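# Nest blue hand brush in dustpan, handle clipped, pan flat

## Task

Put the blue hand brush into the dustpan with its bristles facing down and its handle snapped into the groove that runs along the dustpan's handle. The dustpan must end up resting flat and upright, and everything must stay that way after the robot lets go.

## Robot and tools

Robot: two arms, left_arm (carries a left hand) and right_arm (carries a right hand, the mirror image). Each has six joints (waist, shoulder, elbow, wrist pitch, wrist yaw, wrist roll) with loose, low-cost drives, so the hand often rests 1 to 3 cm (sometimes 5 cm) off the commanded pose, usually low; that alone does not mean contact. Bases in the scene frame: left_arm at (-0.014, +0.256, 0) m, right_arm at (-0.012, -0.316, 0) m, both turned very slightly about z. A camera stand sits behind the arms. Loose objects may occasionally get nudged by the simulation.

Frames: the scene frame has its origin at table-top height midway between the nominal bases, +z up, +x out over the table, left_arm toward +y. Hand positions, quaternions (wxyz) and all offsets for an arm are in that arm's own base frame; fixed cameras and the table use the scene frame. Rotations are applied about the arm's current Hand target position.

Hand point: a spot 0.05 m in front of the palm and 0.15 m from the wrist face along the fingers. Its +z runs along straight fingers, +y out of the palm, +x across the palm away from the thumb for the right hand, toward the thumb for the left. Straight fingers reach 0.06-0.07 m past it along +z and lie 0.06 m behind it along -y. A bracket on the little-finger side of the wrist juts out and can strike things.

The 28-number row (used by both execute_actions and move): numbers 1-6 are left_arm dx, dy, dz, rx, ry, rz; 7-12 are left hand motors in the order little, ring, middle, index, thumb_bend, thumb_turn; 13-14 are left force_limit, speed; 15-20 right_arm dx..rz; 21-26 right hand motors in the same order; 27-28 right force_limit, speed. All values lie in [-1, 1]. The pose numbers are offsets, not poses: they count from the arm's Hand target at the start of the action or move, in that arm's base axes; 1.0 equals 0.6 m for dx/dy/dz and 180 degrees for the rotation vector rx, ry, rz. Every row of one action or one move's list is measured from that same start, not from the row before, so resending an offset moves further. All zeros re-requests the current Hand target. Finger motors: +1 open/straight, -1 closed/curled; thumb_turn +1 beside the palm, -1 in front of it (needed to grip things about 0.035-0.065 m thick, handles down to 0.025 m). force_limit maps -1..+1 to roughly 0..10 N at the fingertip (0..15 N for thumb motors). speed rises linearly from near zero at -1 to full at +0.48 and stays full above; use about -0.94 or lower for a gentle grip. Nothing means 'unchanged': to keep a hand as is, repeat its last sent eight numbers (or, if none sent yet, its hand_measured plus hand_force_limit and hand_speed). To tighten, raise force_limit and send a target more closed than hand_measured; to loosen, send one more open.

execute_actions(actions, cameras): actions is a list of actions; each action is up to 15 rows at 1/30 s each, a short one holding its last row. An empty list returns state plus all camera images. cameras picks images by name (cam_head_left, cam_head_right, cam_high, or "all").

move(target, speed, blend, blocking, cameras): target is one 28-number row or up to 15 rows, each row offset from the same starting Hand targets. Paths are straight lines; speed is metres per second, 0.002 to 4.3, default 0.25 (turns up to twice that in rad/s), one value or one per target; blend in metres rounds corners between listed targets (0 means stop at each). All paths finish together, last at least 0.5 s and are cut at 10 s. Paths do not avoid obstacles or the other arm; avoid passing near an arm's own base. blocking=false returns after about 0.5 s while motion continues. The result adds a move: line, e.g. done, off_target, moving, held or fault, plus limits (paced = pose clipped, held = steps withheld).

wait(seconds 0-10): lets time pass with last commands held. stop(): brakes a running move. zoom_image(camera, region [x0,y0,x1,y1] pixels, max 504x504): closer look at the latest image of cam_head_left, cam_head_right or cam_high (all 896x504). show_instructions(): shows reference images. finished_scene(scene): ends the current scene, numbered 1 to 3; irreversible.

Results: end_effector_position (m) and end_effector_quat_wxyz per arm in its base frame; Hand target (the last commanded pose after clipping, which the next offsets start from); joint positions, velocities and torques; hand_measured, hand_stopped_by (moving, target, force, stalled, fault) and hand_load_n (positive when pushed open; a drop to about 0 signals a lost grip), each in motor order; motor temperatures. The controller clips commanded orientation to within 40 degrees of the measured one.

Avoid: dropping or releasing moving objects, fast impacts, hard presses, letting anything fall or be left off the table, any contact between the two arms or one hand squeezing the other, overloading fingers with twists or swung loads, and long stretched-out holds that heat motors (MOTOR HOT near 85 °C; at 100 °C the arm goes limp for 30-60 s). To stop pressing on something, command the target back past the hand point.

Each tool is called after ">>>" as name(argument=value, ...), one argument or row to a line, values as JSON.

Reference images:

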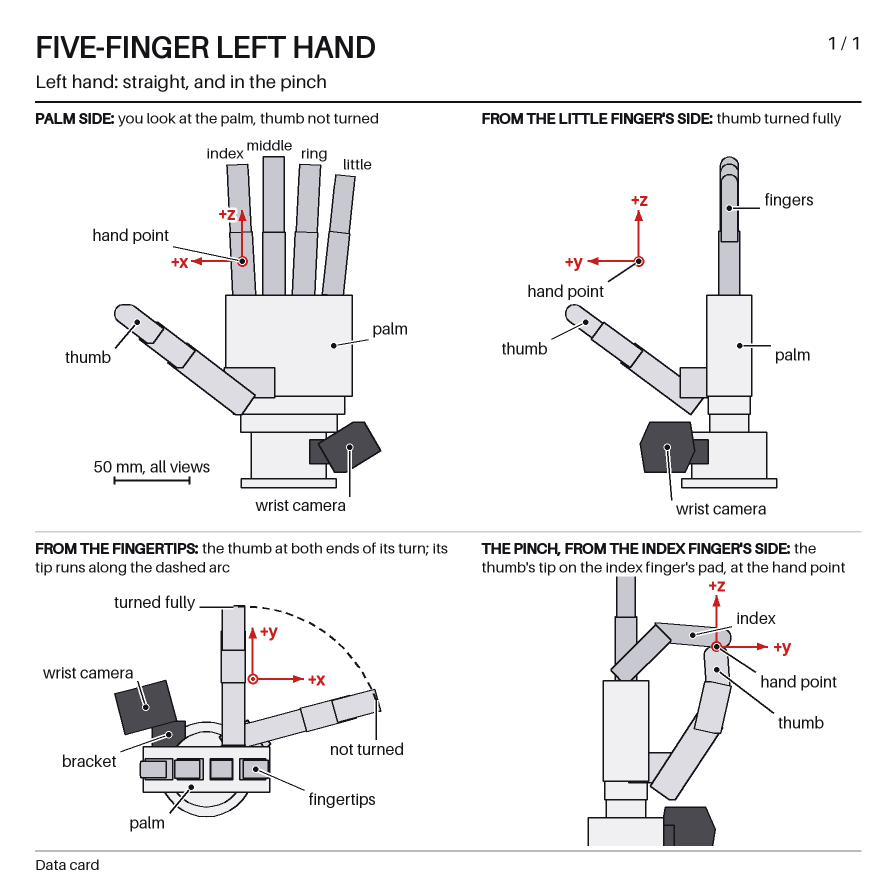

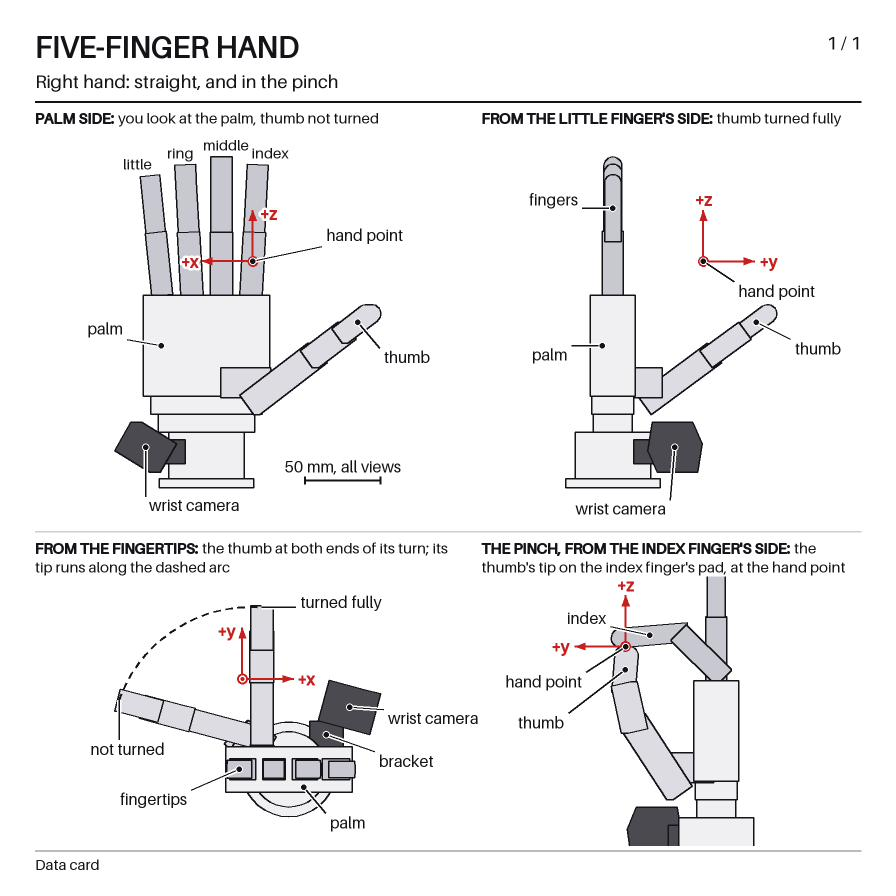

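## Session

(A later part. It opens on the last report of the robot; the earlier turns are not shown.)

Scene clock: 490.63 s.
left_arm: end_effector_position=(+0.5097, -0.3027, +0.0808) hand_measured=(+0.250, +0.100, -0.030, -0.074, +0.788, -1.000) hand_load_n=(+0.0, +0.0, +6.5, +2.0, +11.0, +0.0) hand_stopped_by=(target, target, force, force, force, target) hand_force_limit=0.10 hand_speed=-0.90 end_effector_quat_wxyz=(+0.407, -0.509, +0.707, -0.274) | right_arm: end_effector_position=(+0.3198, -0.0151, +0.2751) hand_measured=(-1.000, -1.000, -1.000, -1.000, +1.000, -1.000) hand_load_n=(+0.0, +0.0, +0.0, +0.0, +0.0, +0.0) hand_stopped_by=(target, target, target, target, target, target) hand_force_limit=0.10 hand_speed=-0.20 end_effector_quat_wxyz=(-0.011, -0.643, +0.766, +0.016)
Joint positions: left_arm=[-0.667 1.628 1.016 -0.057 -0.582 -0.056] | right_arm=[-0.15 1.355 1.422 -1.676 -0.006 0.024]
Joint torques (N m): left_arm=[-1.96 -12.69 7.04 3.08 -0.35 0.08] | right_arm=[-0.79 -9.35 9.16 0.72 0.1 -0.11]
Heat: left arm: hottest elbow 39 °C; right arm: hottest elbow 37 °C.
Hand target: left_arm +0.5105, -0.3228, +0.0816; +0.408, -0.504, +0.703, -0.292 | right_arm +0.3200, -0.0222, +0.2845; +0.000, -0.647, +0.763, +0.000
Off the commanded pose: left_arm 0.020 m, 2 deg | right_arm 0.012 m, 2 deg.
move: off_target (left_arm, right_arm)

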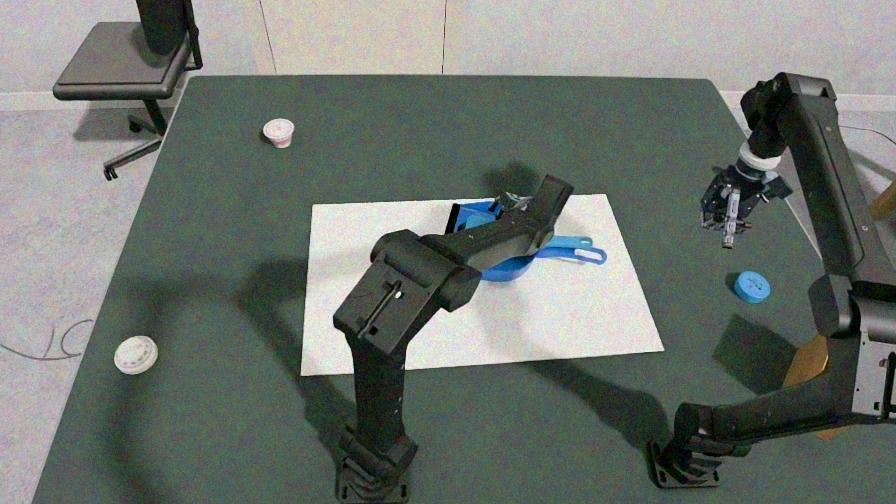

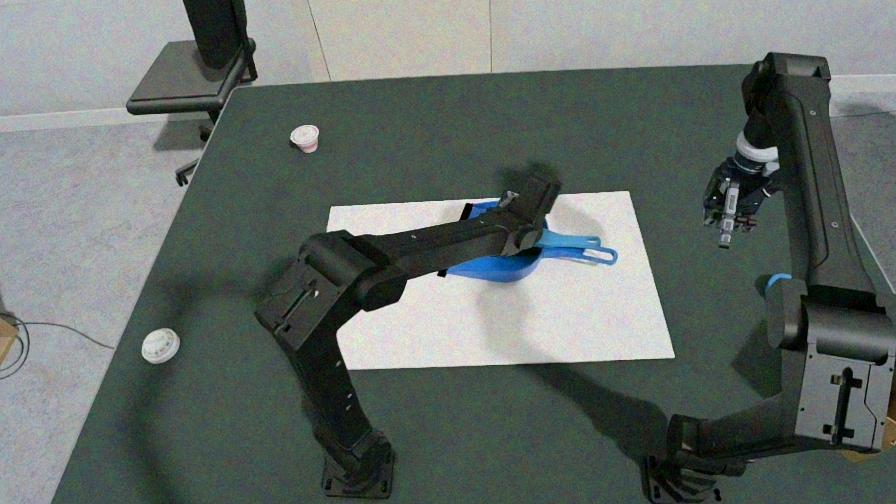

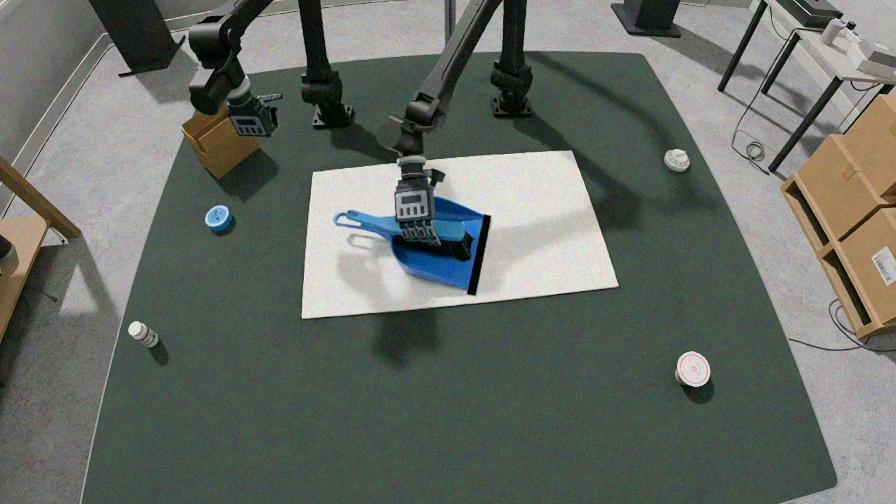

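>>> execute_actions(
  actions=[
    [[0,0,0,0,0,0,0.3,0.3,0.3,0.3,1,-1,0.1,-0.8,0,0,0,0,0,0,-1,-1,-1,-1,1,-1,0.1,-0.2]],
    [[0,0,0,0,0,0,0.3,0.3,0.3,0.3,1,-1,0.1,-0.8,0,0,0,0,0,0,-1,-1,-1,-1,1,-1,0.1,-0.2]],
    [[0,0,0,0,0,0,0.3,0.3,0.3,0.3,1,-1,0.1,-0.8,0,0,0,0,0,0,-1,-1,-1,-1,1,-1,0.1,-0.2]],
    [[0,0,0,0,0,0,0.3,0.3,0.3,0.3,1,-1,0.1,-0.8,0,0,0,0,0,0,-1,-1,-1,-1,1,-1,0.1,-0.2]],
  ],
)

>>> move(
  target=[0,0,0.25,0,0,0,0.3,0.3,0.3,0.3,1,-1,0.1,-0.8,0,0,0,0,0,0,-1,-1,-1,-1,1,-1,0.1,-0.2],
  speed=0.1,
  cameras=["all"],
)

>>> zoom_image(
  camera="cam_high",
  region=[325, 185, 515, 305],
)

>>> zoom_image(
  camera="cam_head_left",
  region=[420, 180, 620, 290],
)

>>> zoom_image(
  camera="cam_head_right",
  region=[420, 180, 630, 290],
)

Scene clock: 498.40 s.
left_arm: end_effector_position=(+0.5056, -0.3110, +0.0747) hand_measured=(+0.300, +0.300, +0.300, +0.300, +1.000, -1.000) hand_load_n=(+0.0, +0.0, +0.0, +0.0, +0.0, +0.0) hand_stopped_by=(target, target, target, target, target, target) hand_force_limit=0.10 hand_speed=-0.80 end_effector_quat_wxyz=(+0.402, -0.508, +0.710, -0.276) | right_arm: end_effector_position=(+0.3198, -0.0151, +0.2751) hand_measured=(-1.000, -1.000, -1.000, -1.000, +1.000, -1.000) hand_load_n=(+0.0, +0.0, +0.0, +0.0, -0.5, +0.0) hand_stopped_by=(target, target, target, target, target, target) hand_force_limit=0.10 hand_speed=-0.20 end_effector_quat_wxyz=(-0.011, -0.643, +0.766, +0.016)
Joint positions: left_arm=[-0.681 1.641 1.016 -0.053 -0.58 -0.068] | right_arm=[-0.15 1.355 1.422 -1.676 -0.006 0.024]
Joint torques (N m): left_arm=[-1.38 -13.92 7.09 2.95 -0.36 0.09] | right_arm=[-0.97 -9.7 9.21 0.76 0.08 -0.13]
Heat: left arm: hottest elbow 38 °C; right arm: hottest elbow 37 °C.
Hand target: left_arm +0.5105, -0.3228, +0.0816; +0.408, -0.504, +0.703, -0.292 | right_arm +0.3200, -0.0222, +0.2845; +0.000, -0.647, +0.763, +0.000
Off the commanded pose: left_arm 0.015 m, 2 deg | right_arm 0.012 m, 2 deg.
Step readings (end_effector_position of left_arm | right_arm):
0: (+0.5097, -0.3027, +0.0808) | (+0.3198, -0.0151, +0.2751)
1: (+0.5097, -0.3027, +0.0808) | (+0.3198, -0.0151, +0.2751)
2: (+0.5097, -0.3027, +0.0808) | (+0.3198, -0.0151, +0.2751)
4: (+0.5098, -0.3032, +0.0810) | (+0.3198, -0.0151, +0.2751)
8: (+0.5091, -0.3057, +0.0773) | (+0.3198, -0.0151, +0.2751)
15: (+0.5071, -0.3086, +0.0747) | (+0.3198, -0.0151, +0.2751)
16: (+0.5066, -0.3094, +0.0747) | (+0.3198, -0.0151, +0.2751)
17: (+0.5066, -0.3094, +0.0747) | (+0.3198, -0.0151, +0.2751)
19: (+0.5061, -0.3102, +0.0747) | (+0.3198, -0.0151, +0.2751)
23: (+0.5056, -0.3110, +0.0747) | (+0.3198, -0.0151, +0.2751)
30: (+0.5047, -0.3125, +0.0747) | (+0.3198, -0.0151, +0.2751)
31: (+0.5047, -0.3125, +0.0747) | (+0.3198, -0.0151, +0.2751)
32: (+0.5047, -0.3125, +0.0747) | (+0.3198, -0.0151, +0.2751)
34: (+0.5047, -0.3125, +0.0747) | (+0.3198, -0.0151, +0.2751)
38: (+0.5047, -0.3125, +0.0747) | (+0.3198, -0.0151, +0.2751)
45: (+0.5052, -0.3117, +0.0747) | (+0.3198, -0.0151, +0.2751)
46: (+0.5052, -0.3117, +0.0747) | (+0.3198, -0.0151, +0.2751)
47: (+0.5052, -0.3117, +0.0747) | (+0.3198, -0.0151, +0.2751)
49: (+0.5052, -0.3117, +0.0747) | (+0.3198, -0.0151, +0.2751)
53: (+0.5052, -0.3117, +0.0747) | (+0.3198, -0.0151, +0.2751)
60: (+0.5056, -0.3110, +0.0747) | (+0.3198, -0.0151, +0.2751)

Scene clock: 500.70 s.
left_arm: end_effector_position=(+0.5059, -0.3042, +0.1941) hand_measured=(+0.300, +0.300, +0.300, +0.300, +1.000, -1.000) hand_load_n=(+0.0, +0.0, +0.0, +0.0, +0.0, +0.0) hand_stopped_by=(target, target, target, target, target, target) hand_force_limit=0.10 hand_speed=-0.80 end_effector_quat_wxyz=(+0.400, -0.511, +0.713, -0.265) | right_arm: end_effector_position=(+0.3198, -0.0151, +0.2751) hand_measured=(-1.000, -1.000, -1.000, -1.000, +1.000, -1.000) hand_load_n=(+0.0, +0.0, +0.0, +0.0, +0.0, +0.0) hand_stopped_by=(target, target, target, target, target, target) hand_force_limit=0.10 hand_speed=-0.20 end_effector_quat_wxyz=(-0.011, -0.643, +0.766, +0.016)
Joint positions: left_arm=[-0.672 1.496 1.204 -0.409 -0.58 -0.068] | right_arm=[-0.15 1.355 1.422 -1.676 -0.006 0.024]
Joint torques (N m): left_arm=[-1.03 -15.27 11.64 1.18 -0.35 0.09] | right_arm=[-0.97 -9.17 9.21 0.69 0.11 -0.12]
Heat: left arm: hottest elbow 38 °C; right arm: hottest elbow 37 °C.
Hand target: left_arm +0.5105, -0.3228, +0.2316; +0.408, -0.504, +0.703, -0.292 | right_arm +0.3200, -0.0222, +0.2845; +0.000, -0.647, +0.763, +0.000
Off the commanded pose: left_arm 0.042 m, 4 deg | right_arm 0.012 m, 2 deg.
move: off_target (left_arm, right_arm)

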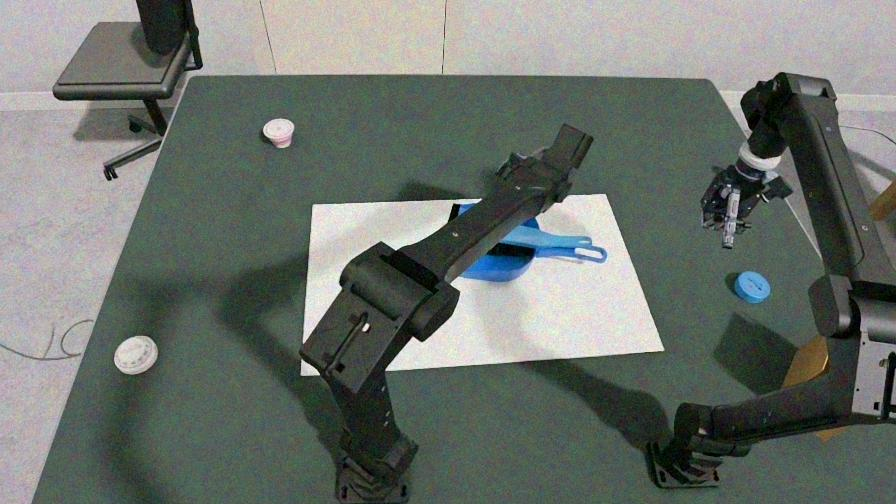

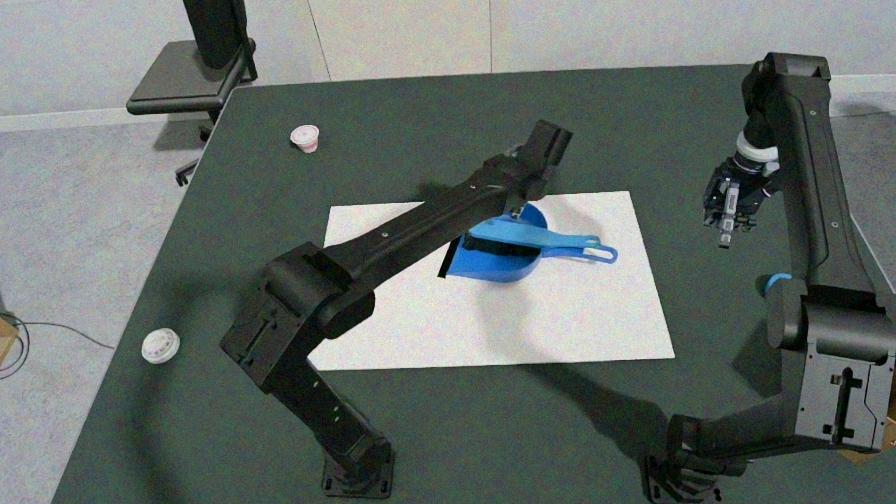

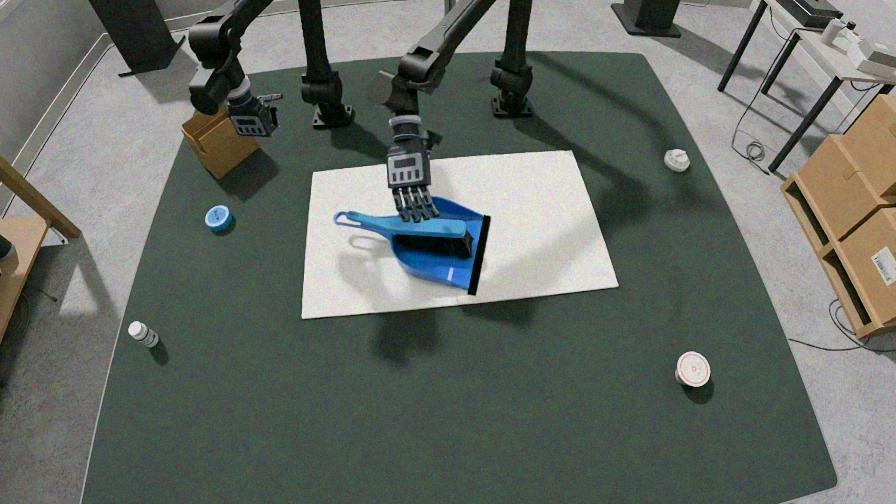

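Scaled by 2.653 from the camera's 896x504 image, which has a finer 1280x720 frame.

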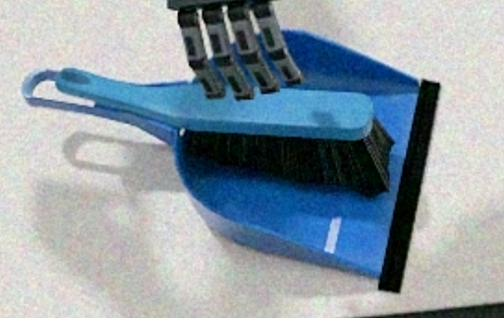

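Scaled by 2.520 from the camera's 896x504 image, which has a finer 1280x720 frame.

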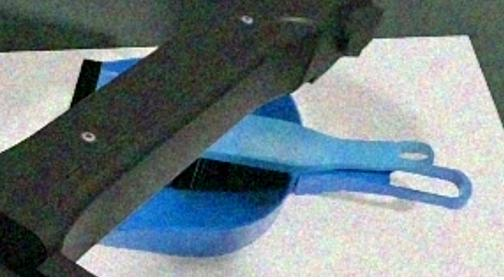

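Scaled by 2.400 from the camera's 896x504 image, which has a finer 1280x720 frame.

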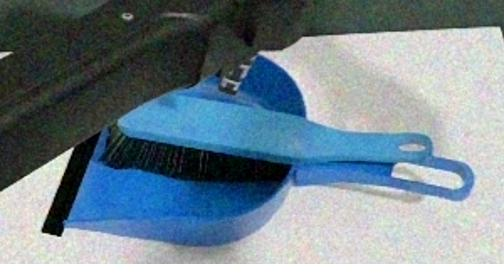

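>>> move(
  target=[0.004,0.005,-0.225,0,0,0,0.4,0.4,0.4,0.4,1,-1,0.1,-0.2,0,0,0,0,0,0,-1,-1,-1,-1,1,-1,0.1,-0.2],
  speed=0.08,
  cameras=["all"],
)

>>> zoom_image(
  camera="cam_high",
  region=[325, 185, 515, 305],
)

>>> zoom_image(
  camera="cam_head_right",
  region=[420, 180, 630, 290],
)

Scene clock: 520.17 s.
left_arm: end_effector_position=(+0.5085, -0.3063, +0.0882) hand_measured=(+0.400, +0.400, +0.400, +0.400, +1.000, -1.000) hand_load_n=(+0.0, +0.0, +0.0, +0.0, +0.0, +0.5) hand_stopped_by=(target, target, target, target, target, target) hand_force_limit=0.10 hand_speed=-0.20 end_effector_quat_wxyz=(+0.403, -0.511, +0.708, -0.275) | right_arm: end_effector_position=(+0.3198, -0.0151, +0.2751) hand_measured=(-1.000, -1.000, -1.000, -1.000, +1.000, -1.000) hand_load_n=(+0.0, +0.0, +0.0, +0.0, +0.0, +0.0) hand_stopped_by=(target, target, target, target, target, target) hand_force_limit=0.10 hand_speed=-0.20 end_effector_quat_wxyz=(-0.011, -0.643, +0.766, +0.016)
Joint positions: left_arm=[-0.672 1.619 1.031 -0.09 -0.58 -0.068] | right_arm=[-0.15 1.355 1.422 -1.676 -0.006 0.024]
Joint torques (N m): left_arm=[-0.73 -13.92 7.38 3 -0.11 0.14] | right_arm=[-1.03 -9.64 9.24 0.81 0.08 -0.13]
Heat: left arm: hottest elbow 41 °C; right arm: hottest elbow 37 °C.
Hand target: left_arm +0.5129, -0.3198, +0.0966; +0.408, -0.504, +0.703, -0.292 | right_arm +0.3200, -0.0222, +0.2845; +0.000, -0.647, +0.763, +0.000
Off the commanded pose: left_arm 0.017 m, 2 deg | right_arm 0.012 m, 2 deg.
move: off_target (left_arm, right_arm)

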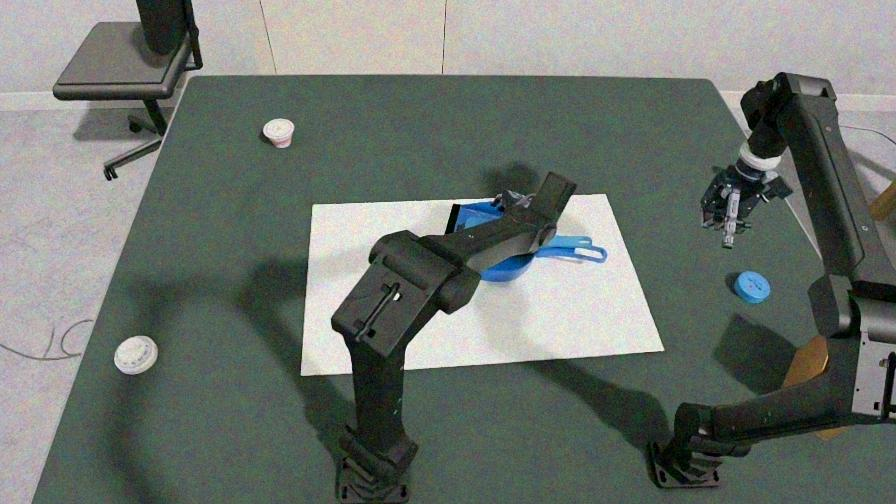

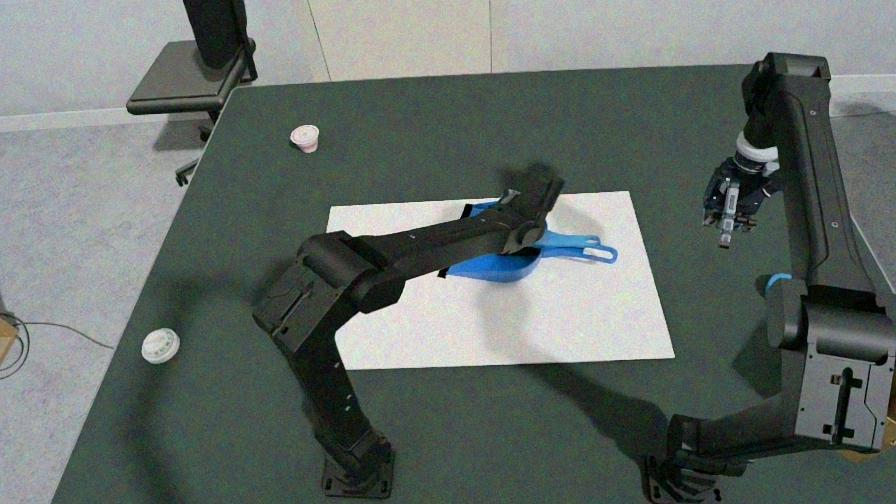

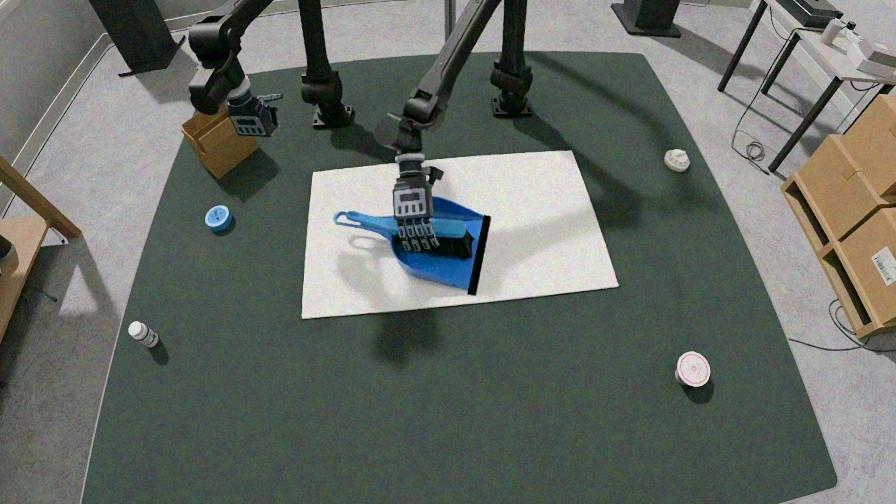

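Scaled by 2.653 from the camera's 896x504 image, which has a finer 1280x720 frame.

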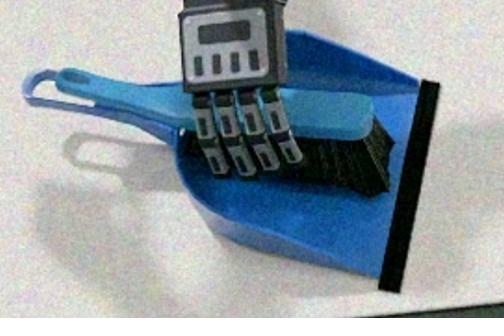

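Scaled by 2.400 from the camera's 896x504 image, which has a finer 1280x720 frame.

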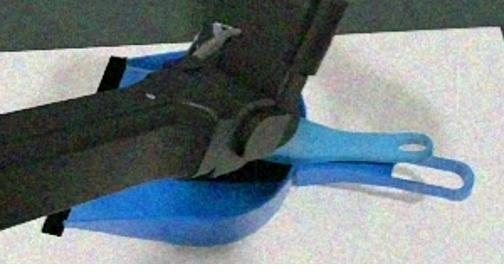

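>>> move(
  target=[0,0,-0.018,0,0,0,0.4,0.4,0.4,0.4,1,-1,0.1,-0.2,0,0,0,0,0,0,-1,-1,-1,-1,1,-1,0.1,-0.2],
  speed=0.06,
)

>>> execute_actions(
  actions=[
    [[0,0,0,0,0,0,0.25,0.15,-0.4,-0.4,0.1,-1,-0.5,-0.8,0,0,0,0,0,0,-1,-1,-1,-1,1,-1,0.1,-0.2]],
    [[0,0,0,0,0,0,0.25,0.15,-0.4,-0.4,0.1,-1,-0.5,-0.8,0,0,0,0,0,0,-1,-1,-1,-1,1,-1,0.1,-0.2]],
    [[0,0,0,0,0,0,0.25,0.15,-0.4,-0.4,0.1,-1,-0.5,-0.8,0,0,0,0,0,0,-1,-1,-1,-1,1,-1,0.1,-0.2]],
    [[0,0,0,0,0,0,0.25,0.15,-0.4,-0.4,0.1,-1,-0.5,-0.8,0,0,0,0,0,0,-1,-1,-1,-1,1,-1,0.1,-0.2]],
    [[0,0,0,0,0,0,0.25,0.15,-0.4,-0.4,0.1,-1,-0.5,-0.8,0,0,0,0,0,0,-1,-1,-1,-1,1,-1,0.1,-0.2]],
    [[0,0,0,0,0,0,0.25,0.15,-0.4,-0.4,0.1,-1,-0.5,-0.8,0,0,0,0,0,0,-1,-1,-1,-1,1,-1,0.1,-0.2]],
    [[0,0,0,0,0,0,0.25,0.1,-0.45,-0.5,0.0,-1,0.1,-0.9,0,0,0,0,0,0,-1,-1,-1,-1,1,-1,0.1,-0.2]],
    [[0,0,0,0,0,0,0.25,0.1,-0.45,-0.5,0.0,-1,0.1,-0.9,0,0,0,0,0,0,-1,-1,-1,-1,1,-1,0.1,-0.2]],
  ],
)

Scene clock: 524.13 s.
left_arm: end_effector_position=(+0.5085, -0.3063, +0.0783) hand_measured=(+0.400, +0.400, +0.400, +0.400, +1.000, -1.000) hand_load_n=(+0.0, +0.0, +0.0, +0.0, +0.0, +0.0) hand_stopped_by=(target, target, target, target, target, target) hand_force_limit=0.10 hand_speed=-0.20 end_effector_quat_wxyz=(+0.403, -0.511, +0.707, -0.275) | right_arm: end_effector_position=(+0.3198, -0.0151, +0.2751) hand_measured=(-1.000, -1.000, -1.000, -1.000, +1.000, -1.000) hand_load_n=(+0.0, +0.0, +0.0, +0.0, +0.0, +0.0) hand_stopped_by=(target, target, target, target, target, target) hand_force_limit=0.10 hand_speed=-0.20 end_effector_quat_wxyz=(-0.011, -0.643, +0.766, +0.016)
Joint positions: left_arm=[-0.672 1.634 1.019 -0.06 -0.58 -0.068] | right_arm=[-0.15 1.355 1.422 -1.676 -0.006 0.024]
Joint torques (N m): left_arm=[-0.56 -13.92 7.16 2.96 -0.1 0.14] | right_arm=[-1.03 -9.52 9.17 0.73 0.1 -0.11]
Heat: left arm: hottest elbow 41 °C; right arm: hottest elbow 37 °C.
Hand target: left_arm +0.5129, -0.3198, +0.0858; +0.408, -0.504, +0.703, -0.292 | right_arm +0.3200, -0.0222, +0.2845; +0.000, -0.647, +0.763, +0.000
Off the commanded pose: left_arm 0.016 m, 2 deg | right_arm 0.012 m, 2 deg.
move: off_target (left_arm, right_arm)

Scene clock: 528.43 s.
left_arm: end_effector_position=(+0.5085, -0.3063, +0.0783) hand_measured=(+0.250, +0.100, -0.012, -0.056, +0.786, -1.000) hand_load_n=(+0.0, +0.0, +4.5, +7.0, +11.0, -1.0) hand_stopped_by=(target, target, force, force, force, target) hand_force_limit=0.10 hand_speed=-0.90 end_effector_quat_wxyz=(+0.403, -0.511, +0.707, -0.275) | right_arm: end_effector_position=(+0.3198, -0.0151, +0.2751) hand_measured=(-1.000, -1.000, -1.000, -1.000, +1.000, -1.000) hand_load_n=(+0.0, +0.0, +0.0, +0.0, +0.0, +0.0) hand_stopped_by=(target, target, target, target, target, target) hand_force_limit=0.10 hand_speed=-0.20 end_effector_quat_wxyz=(-0.011, -0.643, +0.766, +0.016)
Joint positions: left_arm=[-0.672 1.634 1.019 -0.06 -0.58 -0.068] | right_arm=[-0.15 1.355 1.422 -1.676 -0.006 0.024]
Joint torques (N m): left_arm=[-0.79 -13.86 7.16 2.95 -0.1 0.14] | right_arm=[-0.91 -9.52 9.16 0.81 0.09 -0.13]
Heat: left arm: hottest elbow 41 °C; right arm: hottest elbow 37 °C.
Hand target: left_arm +0.5129, -0.3198, +0.0858; +0.408, -0.504, +0.703, -0.292 | right_arm +0.3200, -0.0222, +0.2845; +0.000, -0.647, +0.763, +0.000
Off the commanded pose: left_arm 0.016 m, 2 deg | right_arm 0.012 m, 2 deg.
Step readings (end_effector_position of left_arm | right_arm):
0: (+0.5085, -0.3063, +0.0783) | (+0.3198, -0.0151, +0.2751)
1: (+0.5085, -0.3063, +0.0783) | (+0.3198, -0.0151, +0.2751)
2: (+0.5085, -0.3063, +0.0783) | (+0.3198, -0.0151, +0.2751)
4: (+0.5085, -0.3063, +0.0783) | (+0.3198, -0.0151, +0.2751)
8: (+0.5085, -0.3063, +0.0783) | (+0.3198, -0.0151, +0.2751)
15: (+0.5085, -0.3063, +0.0783) | (+0.3198, -0.0151, +0.2751)
16: (+0.5085, -0.3063, +0.0783) | (+0.3198, -0.0151, +0.2751)
17: (+0.5085, -0.3063, +0.0783) | (+0.3198, -0.0151, +0.2751)
19: (+0.5085, -0.3063, +0.0783) | (+0.3198, -0.0151, +0.2751)
23: (+0.5085, -0.3063, +0.0783) | (+0.3198, -0.0151, +0.2751)
30: (+0.5085, -0.3063, +0.0783) | (+0.3198, -0.0151, +0.2751)
31: (+0.5085, -0.3063, +0.0783) | (+0.3198, -0.0151, +0.2751)
32: (+0.5085, -0.3063, +0.0783) | (+0.3198, -0.0151, +0.2751)
34: (+0.5085, -0.3063, +0.0783) | (+0.3198, -0.0151, +0.2751)
38: (+0.5085, -0.3063, +0.0783) | (+0.3198, -0.0151, +0.2751)
45: (+0.5085, -0.3063, +0.0783) | (+0.3198, -0.0151, +0.2751)
46: (+0.5085, -0.3063, +0.0783) | (+0.3198, -0.0151, +0.2751)
47: (+0.5085, -0.3063, +0.0783) | (+0.3198, -0.0151, +0.2751)
49: (+0.5085, -0.3063, +0.0783) | (+0.3198, -0.0151, +0.2751)
53: (+0.5085, -0.3063, +0.0783) | (+0.3198, -0.0151, +0.2751)
60: (+0.5085, -0.3063, +0.0783) | (+0.3198, -0.0151, +0.2751)
61: (+0.5085, -0.3063, +0.0783) | (+0.3198, -0.0151, +0.2751)
62: (+0.5085, -0.3063, +0.0783) | (+0.3198, -0.0151, +0.2751)
64: (+0.5085, -0.3063, +0.0783) | (+0.3198, -0.0151, +0.2751)
68: (+0.5085, -0.3063, +0.0783) | (+0.3198, -0.0151, +0.2751)
75: (+0.5085, -0.3063, +0.0783) | (+0.3198, -0.0151, +0.2751)
76: (+0.5085, -0.3063, +0.0783) | (+0.3198, -0.0151, +0.2751)
77: (+0.5085, -0.3063, +0.0783) | (+0.3198, -0.0151, +0.2751)
79: (+0.5085, -0.3063, +0.0783) | (+0.3198, -0.0151, +0.2751)
83: (+0.5085, -0.3063, +0.0783) | (+0.3198, -0.0151, +0.2751)
90: (+0.5085, -0.3063, +0.0783) | (+0.3198, -0.0151, +0.2751)
91: (+0.5085, -0.3063, +0.0783) | (+0.3198, -0.0151, +0.2751)
92: (+0.5085, -0.3063, +0.0783) | (+0.3198, -0.0151, +0.2751)
94: (+0.5085, -0.3063, +0.0783) | (+0.3198, -0.0151, +0.2751)
98: (+0.5085, -0.3063, +0.0783) | (+0.3198, -0.0151, +0.2751)
105: (+0.5085, -0.3063, +0.0783) | (+0.3198, -0.0151, +0.2751)
106: (+0.5085, -0.3063, +0.0783) | (+0.3198, -0.0151, +0.2751)
107: (+0.5085, -0.3063, +0.0783) | (+0.3198, -0.0151, +0.2751)
109: (+0.5085, -0.3063, +0.0783) | (+0.3198, -0.0151, +0.2751)
113: (+0.5085, -0.3063, +0.0783) | (+0.3198, -0.0151, +0.2751)
120: (+0.5085, -0.3063, +0.0783) | (+0.3198, -0.0151, +0.2751)

>>> move(
  target=[
    [0,0,0.07,0,0,0,0.25,0.1,-0.45,-0.5,0.0,-1,0.1,-0.9,0,0,0,0,0,0,-1,-1,-1,-1,1,-1,0.1,-0.2],
    [0,0,0.07,0.0161,0.0644,-0.011,0.25,0.1,-0.45,-0.5,0.0,-1,0.1,-0.9,0,0,0,0,0,0,-1,-1,-1,-1,1,-1,0.1,-0.2],
  ],
  speed=0.05,
  cameras=["all"],
)

>>> zoom_image(
  camera="cam_high",
  region=[325, 175, 515, 305],
)

>>> zoom_image(
  camera="cam_head_left",
  region=[520, 200, 620, 280],
)

>>> zoom_image(
  camera="cam_head_right",
  region=[420, 180, 630, 290],
)

Scene clock: 536.43 s.
left_arm: end_effector_position=(+0.4917, -0.3105, +0.1013) hand_measured=(+0.250, +0.100, -0.012, -0.056, +0.786, -1.000) hand_load_n=(+0.0, +0.0, +1.0, +4.0, +6.0, -1.0) hand_stopped_by=(target, target, force, force, force, target) hand_force_limit=0.10 hand_speed=-0.90 end_effector_quat_wxyz=(+0.335, -0.500, +0.772, -0.208) | right_arm: end_effector_position=(+0.3198, -0.0151, +0.2751) hand_measured=(-1.000, -1.000, -1.000, -1.000, +1.000, -1.000) hand_load_n=(+0.0, +0.0, +0.0, +0.0, +0.0, +0.0) hand_stopped_by=(target, target, target, target, target, target) hand_force_limit=0.10 hand_speed=-0.20 end_effector_quat_wxyz=(-0.011, -0.643, +0.766, +0.016)
Joint positions: left_arm=[-0.661 1.63 1.189 -0.445 -0.473 -0.068] | right_arm=[-0.15 1.355 1.422 -1.676 -0.006 0.024]
Joint torques (N m): left_arm=[1.55 -14.92 11.52 1.09 -0.05 -0.03] | right_arm=[-1.2 -9.52 9.21 0.76 0.09 -0.12]
Heat: left arm: hottest elbow 41 °C; right arm: hottest elbow 37 °C.
Hand target: left_arm +0.5129, -0.3198, +0.1278; +0.342, -0.508, +0.757, -0.229 | right_arm +0.3200, -0.0222, +0.2845; +0.000, -0.647, +0.763, +0.000
Off the commanded pose: left_arm 0.035 m, 3 deg | right_arm 0.012 m, 2 deg.
move: off_target (left_arm, right_arm)

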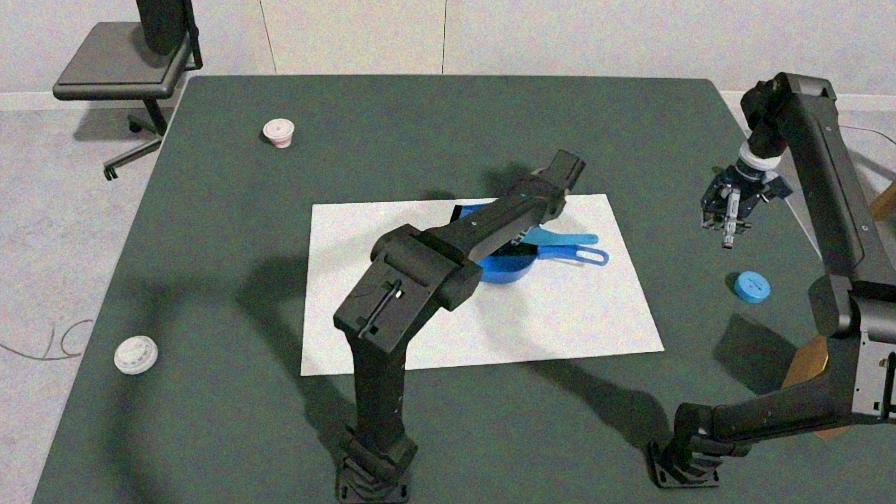

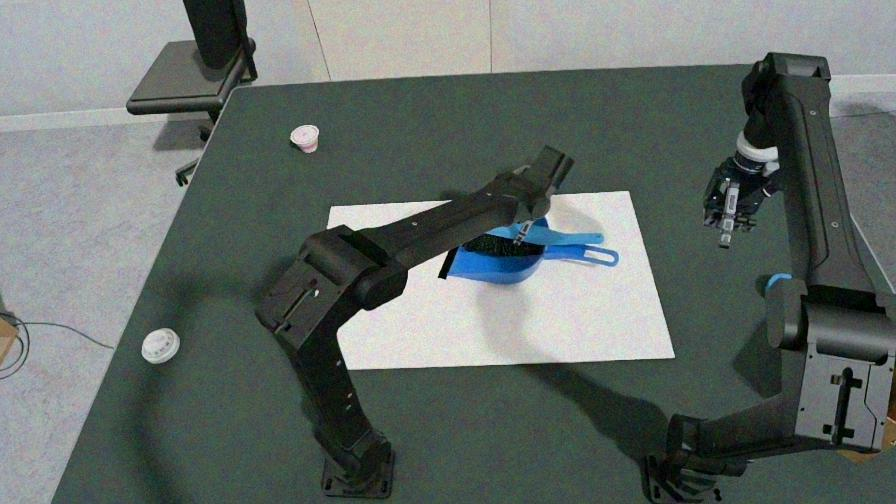

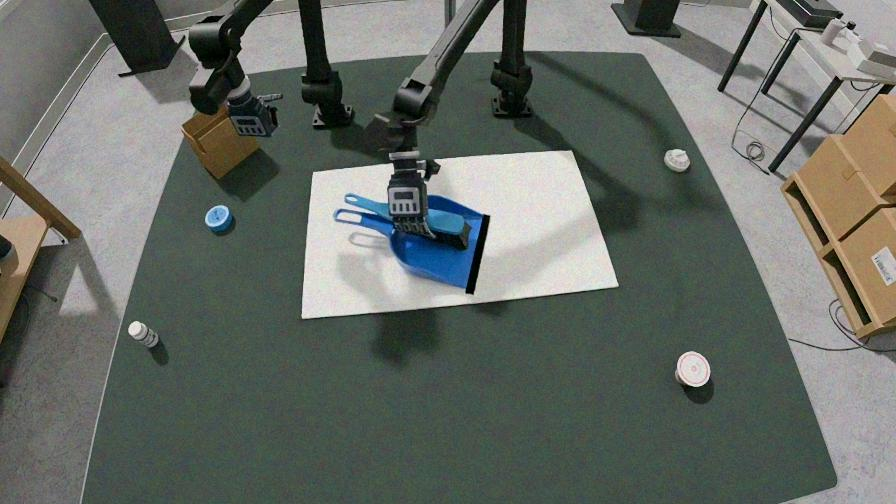

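Scaled by 2.653 from the camera's 896x504 image, which has a finer 1280x720 frame.

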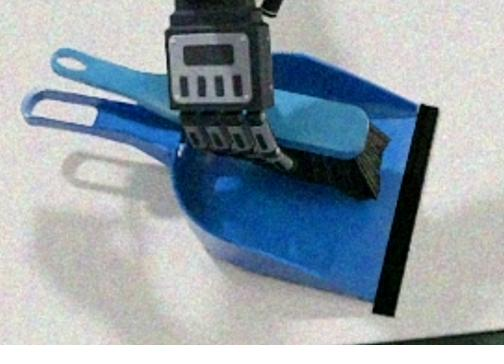

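Scaled by 5.040 from the camera's 896x504 image, which has a finer 1280x720 frame.

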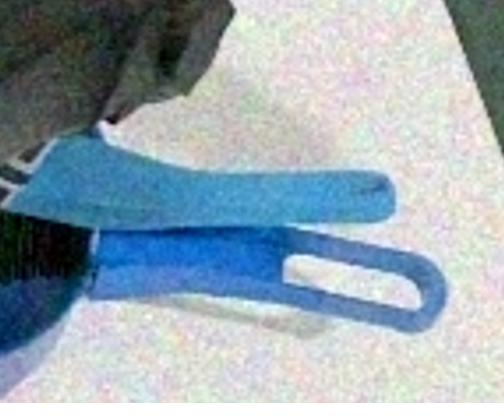

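Scaled by 2.400 from the camera's 896x504 image, which has a finer 1280x720 frame.

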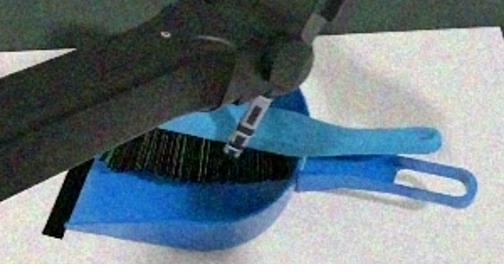

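>>> execute_actions(
  actions=[
    [[0,0,0,0,0,0,0.25,0.1,-0.5,-0.55,-0.1,-1,0.1,-0.9,0,0,0,0,0,0,-1,-1,-1,-1,1,-1,0.1,-0.2]],
    [[0,0,0,0,0,0,0.25,0.1,-0.5,-0.55,-0.1,-1,0.1,-0.9,0,0,0,0,0,0,-1,-1,-1,-1,1,-1,0.1,-0.2]],
  ],
)

>>> move(
  target=[0,0,0.01,-0.0155,-0.062,0.0,0.25,0.1,-0.5,-0.55,-0.1,-1,0.1,-0.9,0,0,0,0,0,0,-1,-1,-1,-1,1,-1,0.1,-0.2],
  speed=0.05,
  cameras=["all"],
)

>>> zoom_image(
  camera="cam_high",
  region=[325, 175, 515, 305],
)

>>> zoom_image(
  camera="cam_head_left",
  region=[540, 200, 620, 270],
)

>>> zoom_image(
  camera="cam_head_right",
  region=[420, 180, 630, 290],
)

Scene clock: 553.67 s.
left_arm: end_effector_position=(+0.4917, -0.3105, +0.1013) hand_measured=(+0.250, +0.100, -0.028, -0.064, +0.784, -1.000) hand_load_n=(+0.0, +0.0, +6.5, +3.5, +11.5, +0.5) hand_stopped_by=(target, target, force, force, force, target) hand_force_limit=0.10 hand_speed=-0.90 end_effector_quat_wxyz=(+0.335, -0.500, +0.772, -0.208) | right_arm: end_effector_position=(+0.3198, -0.0151, +0.2751) hand_measured=(-1.000, -1.000, -1.000, -1.000, +1.000, -1.000) hand_load_n=(+0.0, +0.0, +0.0, +0.0, +0.0, +0.0) hand_stopped_by=(target, target, target, target, target, target) hand_force_limit=0.10 hand_speed=-0.20 end_effector_quat_wxyz=(-0.011, -0.643, +0.766, +0.016)
Joint positions: left_arm=[-0.661 1.63 1.189 -0.445 -0.473 -0.068] | right_arm=[-0.15 1.355 1.422 -1.676 -0.006 0.024]
Joint torques (N m): left_arm=[1.55 -14.86 11.52 1.09 -0.05 -0.04] | right_arm=[-0.85 -9.64 9.11 0.7 0.07 -0.13]
Heat: left arm: hottest elbow 43 °C; right arm: hottest elbow 37 °C.
Hand target: left_arm +0.5129, -0.3198, +0.1278; +0.342, -0.508, +0.757, -0.229 | right_arm +0.3200, -0.0222, +0.2845; +0.000, -0.647, +0.763, +0.000
Off the commanded pose: left_arm 0.035 m, 3 deg | right_arm 0.012 m, 2 deg.
Step readings (end_effector_position of left_arm | right_arm):
0: (+0.4917, -0.3105, +0.1013) | (+0.3198, -0.0151, +0.2751)
1: (+0.4917, -0.3105, +0.1013) | (+0.3198, -0.0151, +0.2751)
2: (+0.4917, -0.3105, +0.1013) | (+0.3198, -0.0151, +0.2751)
4: (+0.4917, -0.3105, +0.1013) | (+0.3198, -0.0151, +0.2751)
8: (+0.4917, -0.3105, +0.1013) | (+0.3198, -0.0151, +0.2751)
15: (+0.4917, -0.3105, +0.1013) | (+0.3198, -0.0151, +0.2751)
16: (+0.4917, -0.3105, +0.1013) | (+0.3198, -0.0151, +0.2751)
17: (+0.4917, -0.3105, +0.1013) | (+0.3198, -0.0151, +0.2751)
19: (+0.4917, -0.3105, +0.1013) | (+0.3198, -0.0151, +0.2751)
23: (+0.4917, -0.3105, +0.1013) | (+0.3198, -0.0151, +0.2751)
30: (+0.4917, -0.3105, +0.1013) | (+0.3198, -0.0151, +0.2751)

Scene clock: 556.47 s.
left_arm: end_effector_position=(+0.5064, -0.3070, +0.1020) hand_measured=(+0.250, +0.100, -0.028, -0.064, +0.784, -1.000) hand_load_n=(+0.0, +0.0, +6.0, +4.0, +11.5, +1.0) hand_stopped_by=(target, target, force, force, force, target) hand_force_limit=0.10 hand_speed=-0.90 end_effector_quat_wxyz=(+0.384, -0.505, +0.726, -0.266) | right_arm: end_effector_position=(+0.3198, -0.0151, +0.2751) hand_measured=(-1.000, -1.000, -1.000, -1.000, +1.000, -1.000) hand_load_n=(+0.0, +0.0, +0.0, +0.0, +0.0, +0.0) hand_stopped_by=(target, target, target, target, target, target) hand_force_limit=0.10 hand_speed=-0.20 end_effector_quat_wxyz=(-0.011, -0.643, +0.766, +0.016)
Joint positions: left_arm=[-0.661 1.599 1.074 -0.189 -0.533 -0.058] | right_arm=[-0.15 1.355 1.422 -1.676 -0.006 0.024]
Joint torques (N m): left_arm=[-0.97 -17.49 7.76 3.08 -0.71 0.29] | right_arm=[-0.73 -9.88 9.13 0.75 0.11 -0.13]
Heat: left arm: hottest elbow 43 °C; right arm: hottest elbow 37 °C.
Hand target: left_arm +0.5129, -0.3198, +0.1338; +0.402, -0.491, +0.714, -0.296 | right_arm +0.3200, -0.0222, +0.2845; +0.000, -0.647, +0.763, +0.000
Off the commanded pose: left_arm 0.035 m, 5 deg | right_arm 0.012 m, 2 deg.
move: off_target (left_arm, right_arm)

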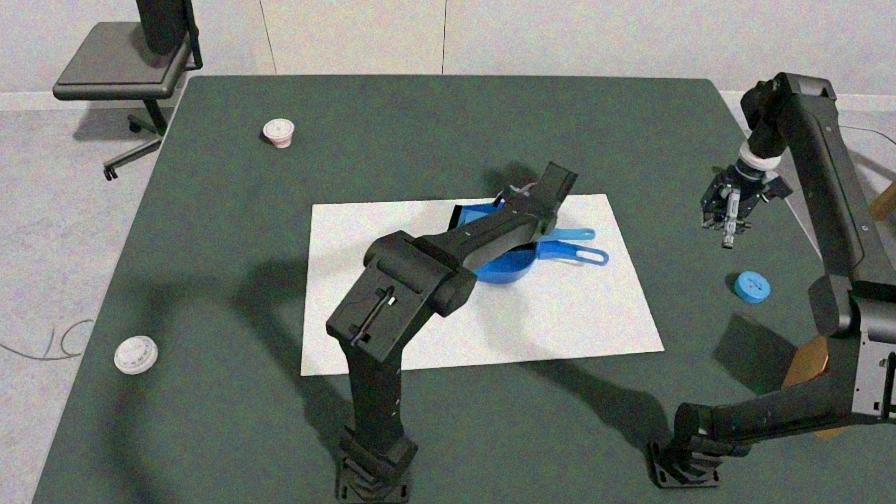

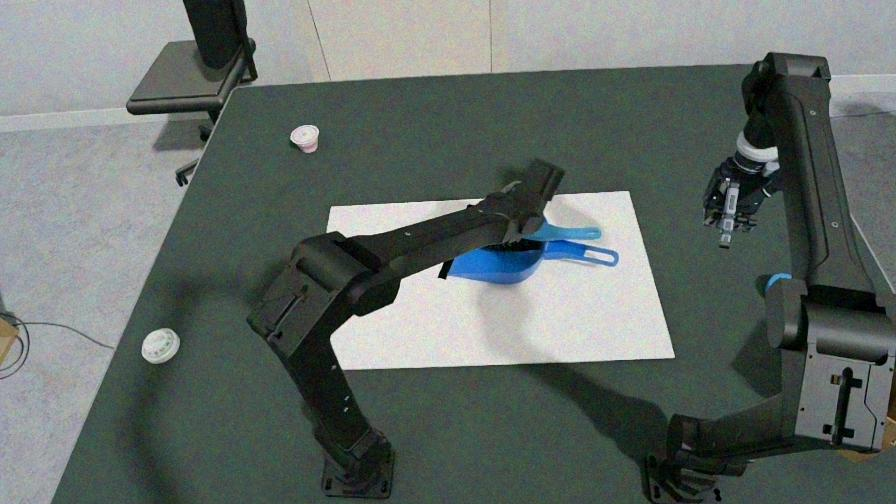

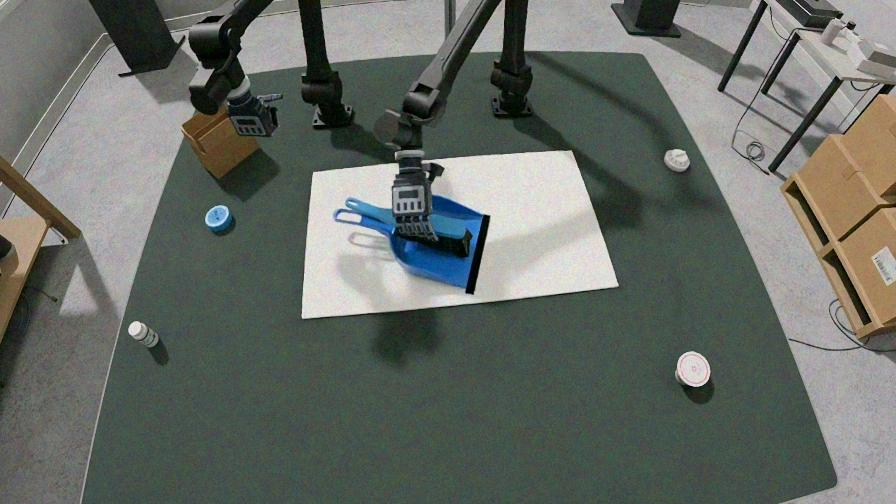

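Scaled by 2.653 from the camera's 896x504 image, which has a finer 1280x720 frame.

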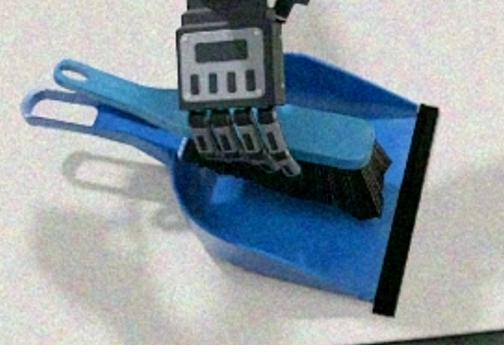

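Scaled by 6.300 from the camera's 896x504 image, which has a finer 1280x720 frame.

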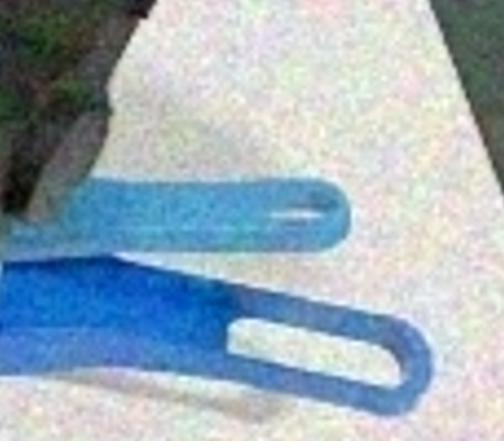

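Scaled by 2.400 from the camera's 896x504 image, which has a finer 1280x720 frame.

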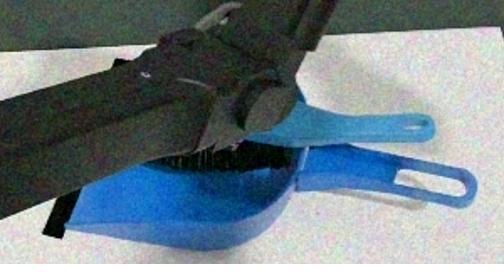

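>>> zoom_image(
  camera="cam_high",
  region=[335, 185, 385, 225],
)

>>> zoom_image(
  camera="cam_head_left",
  region=[560, 215, 620, 265],
)

>>> zoom_image(
  camera="cam_high",
  region=[430, 195, 510, 300],
)

Scaled by 10.080 from the camera's 896x504 image, which has a finer 1280x720 frame.

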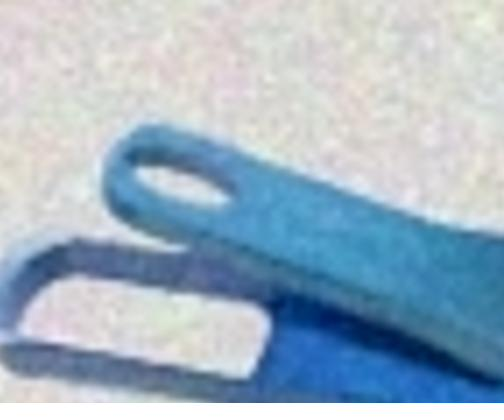

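Scaled by 8.400 from the camera's 896x504 image, which has a finer 1280x720 frame.

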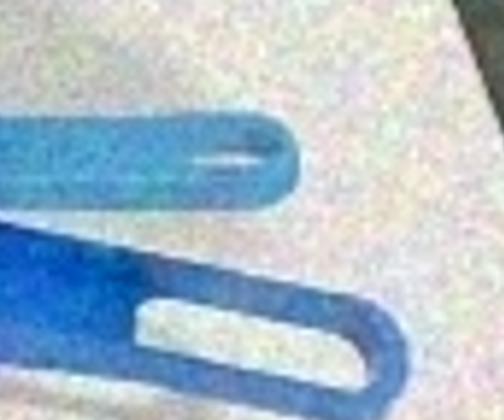

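Scaled by 4.800 from the camera's 896x504 image, which has a finer 1280x720 frame.

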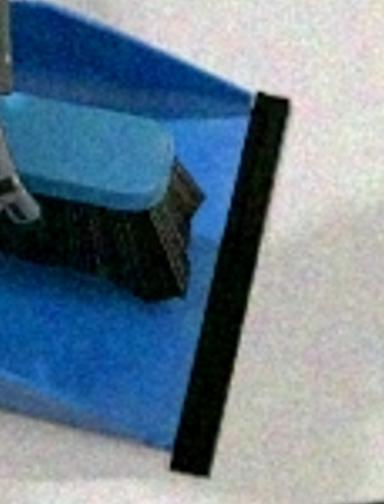

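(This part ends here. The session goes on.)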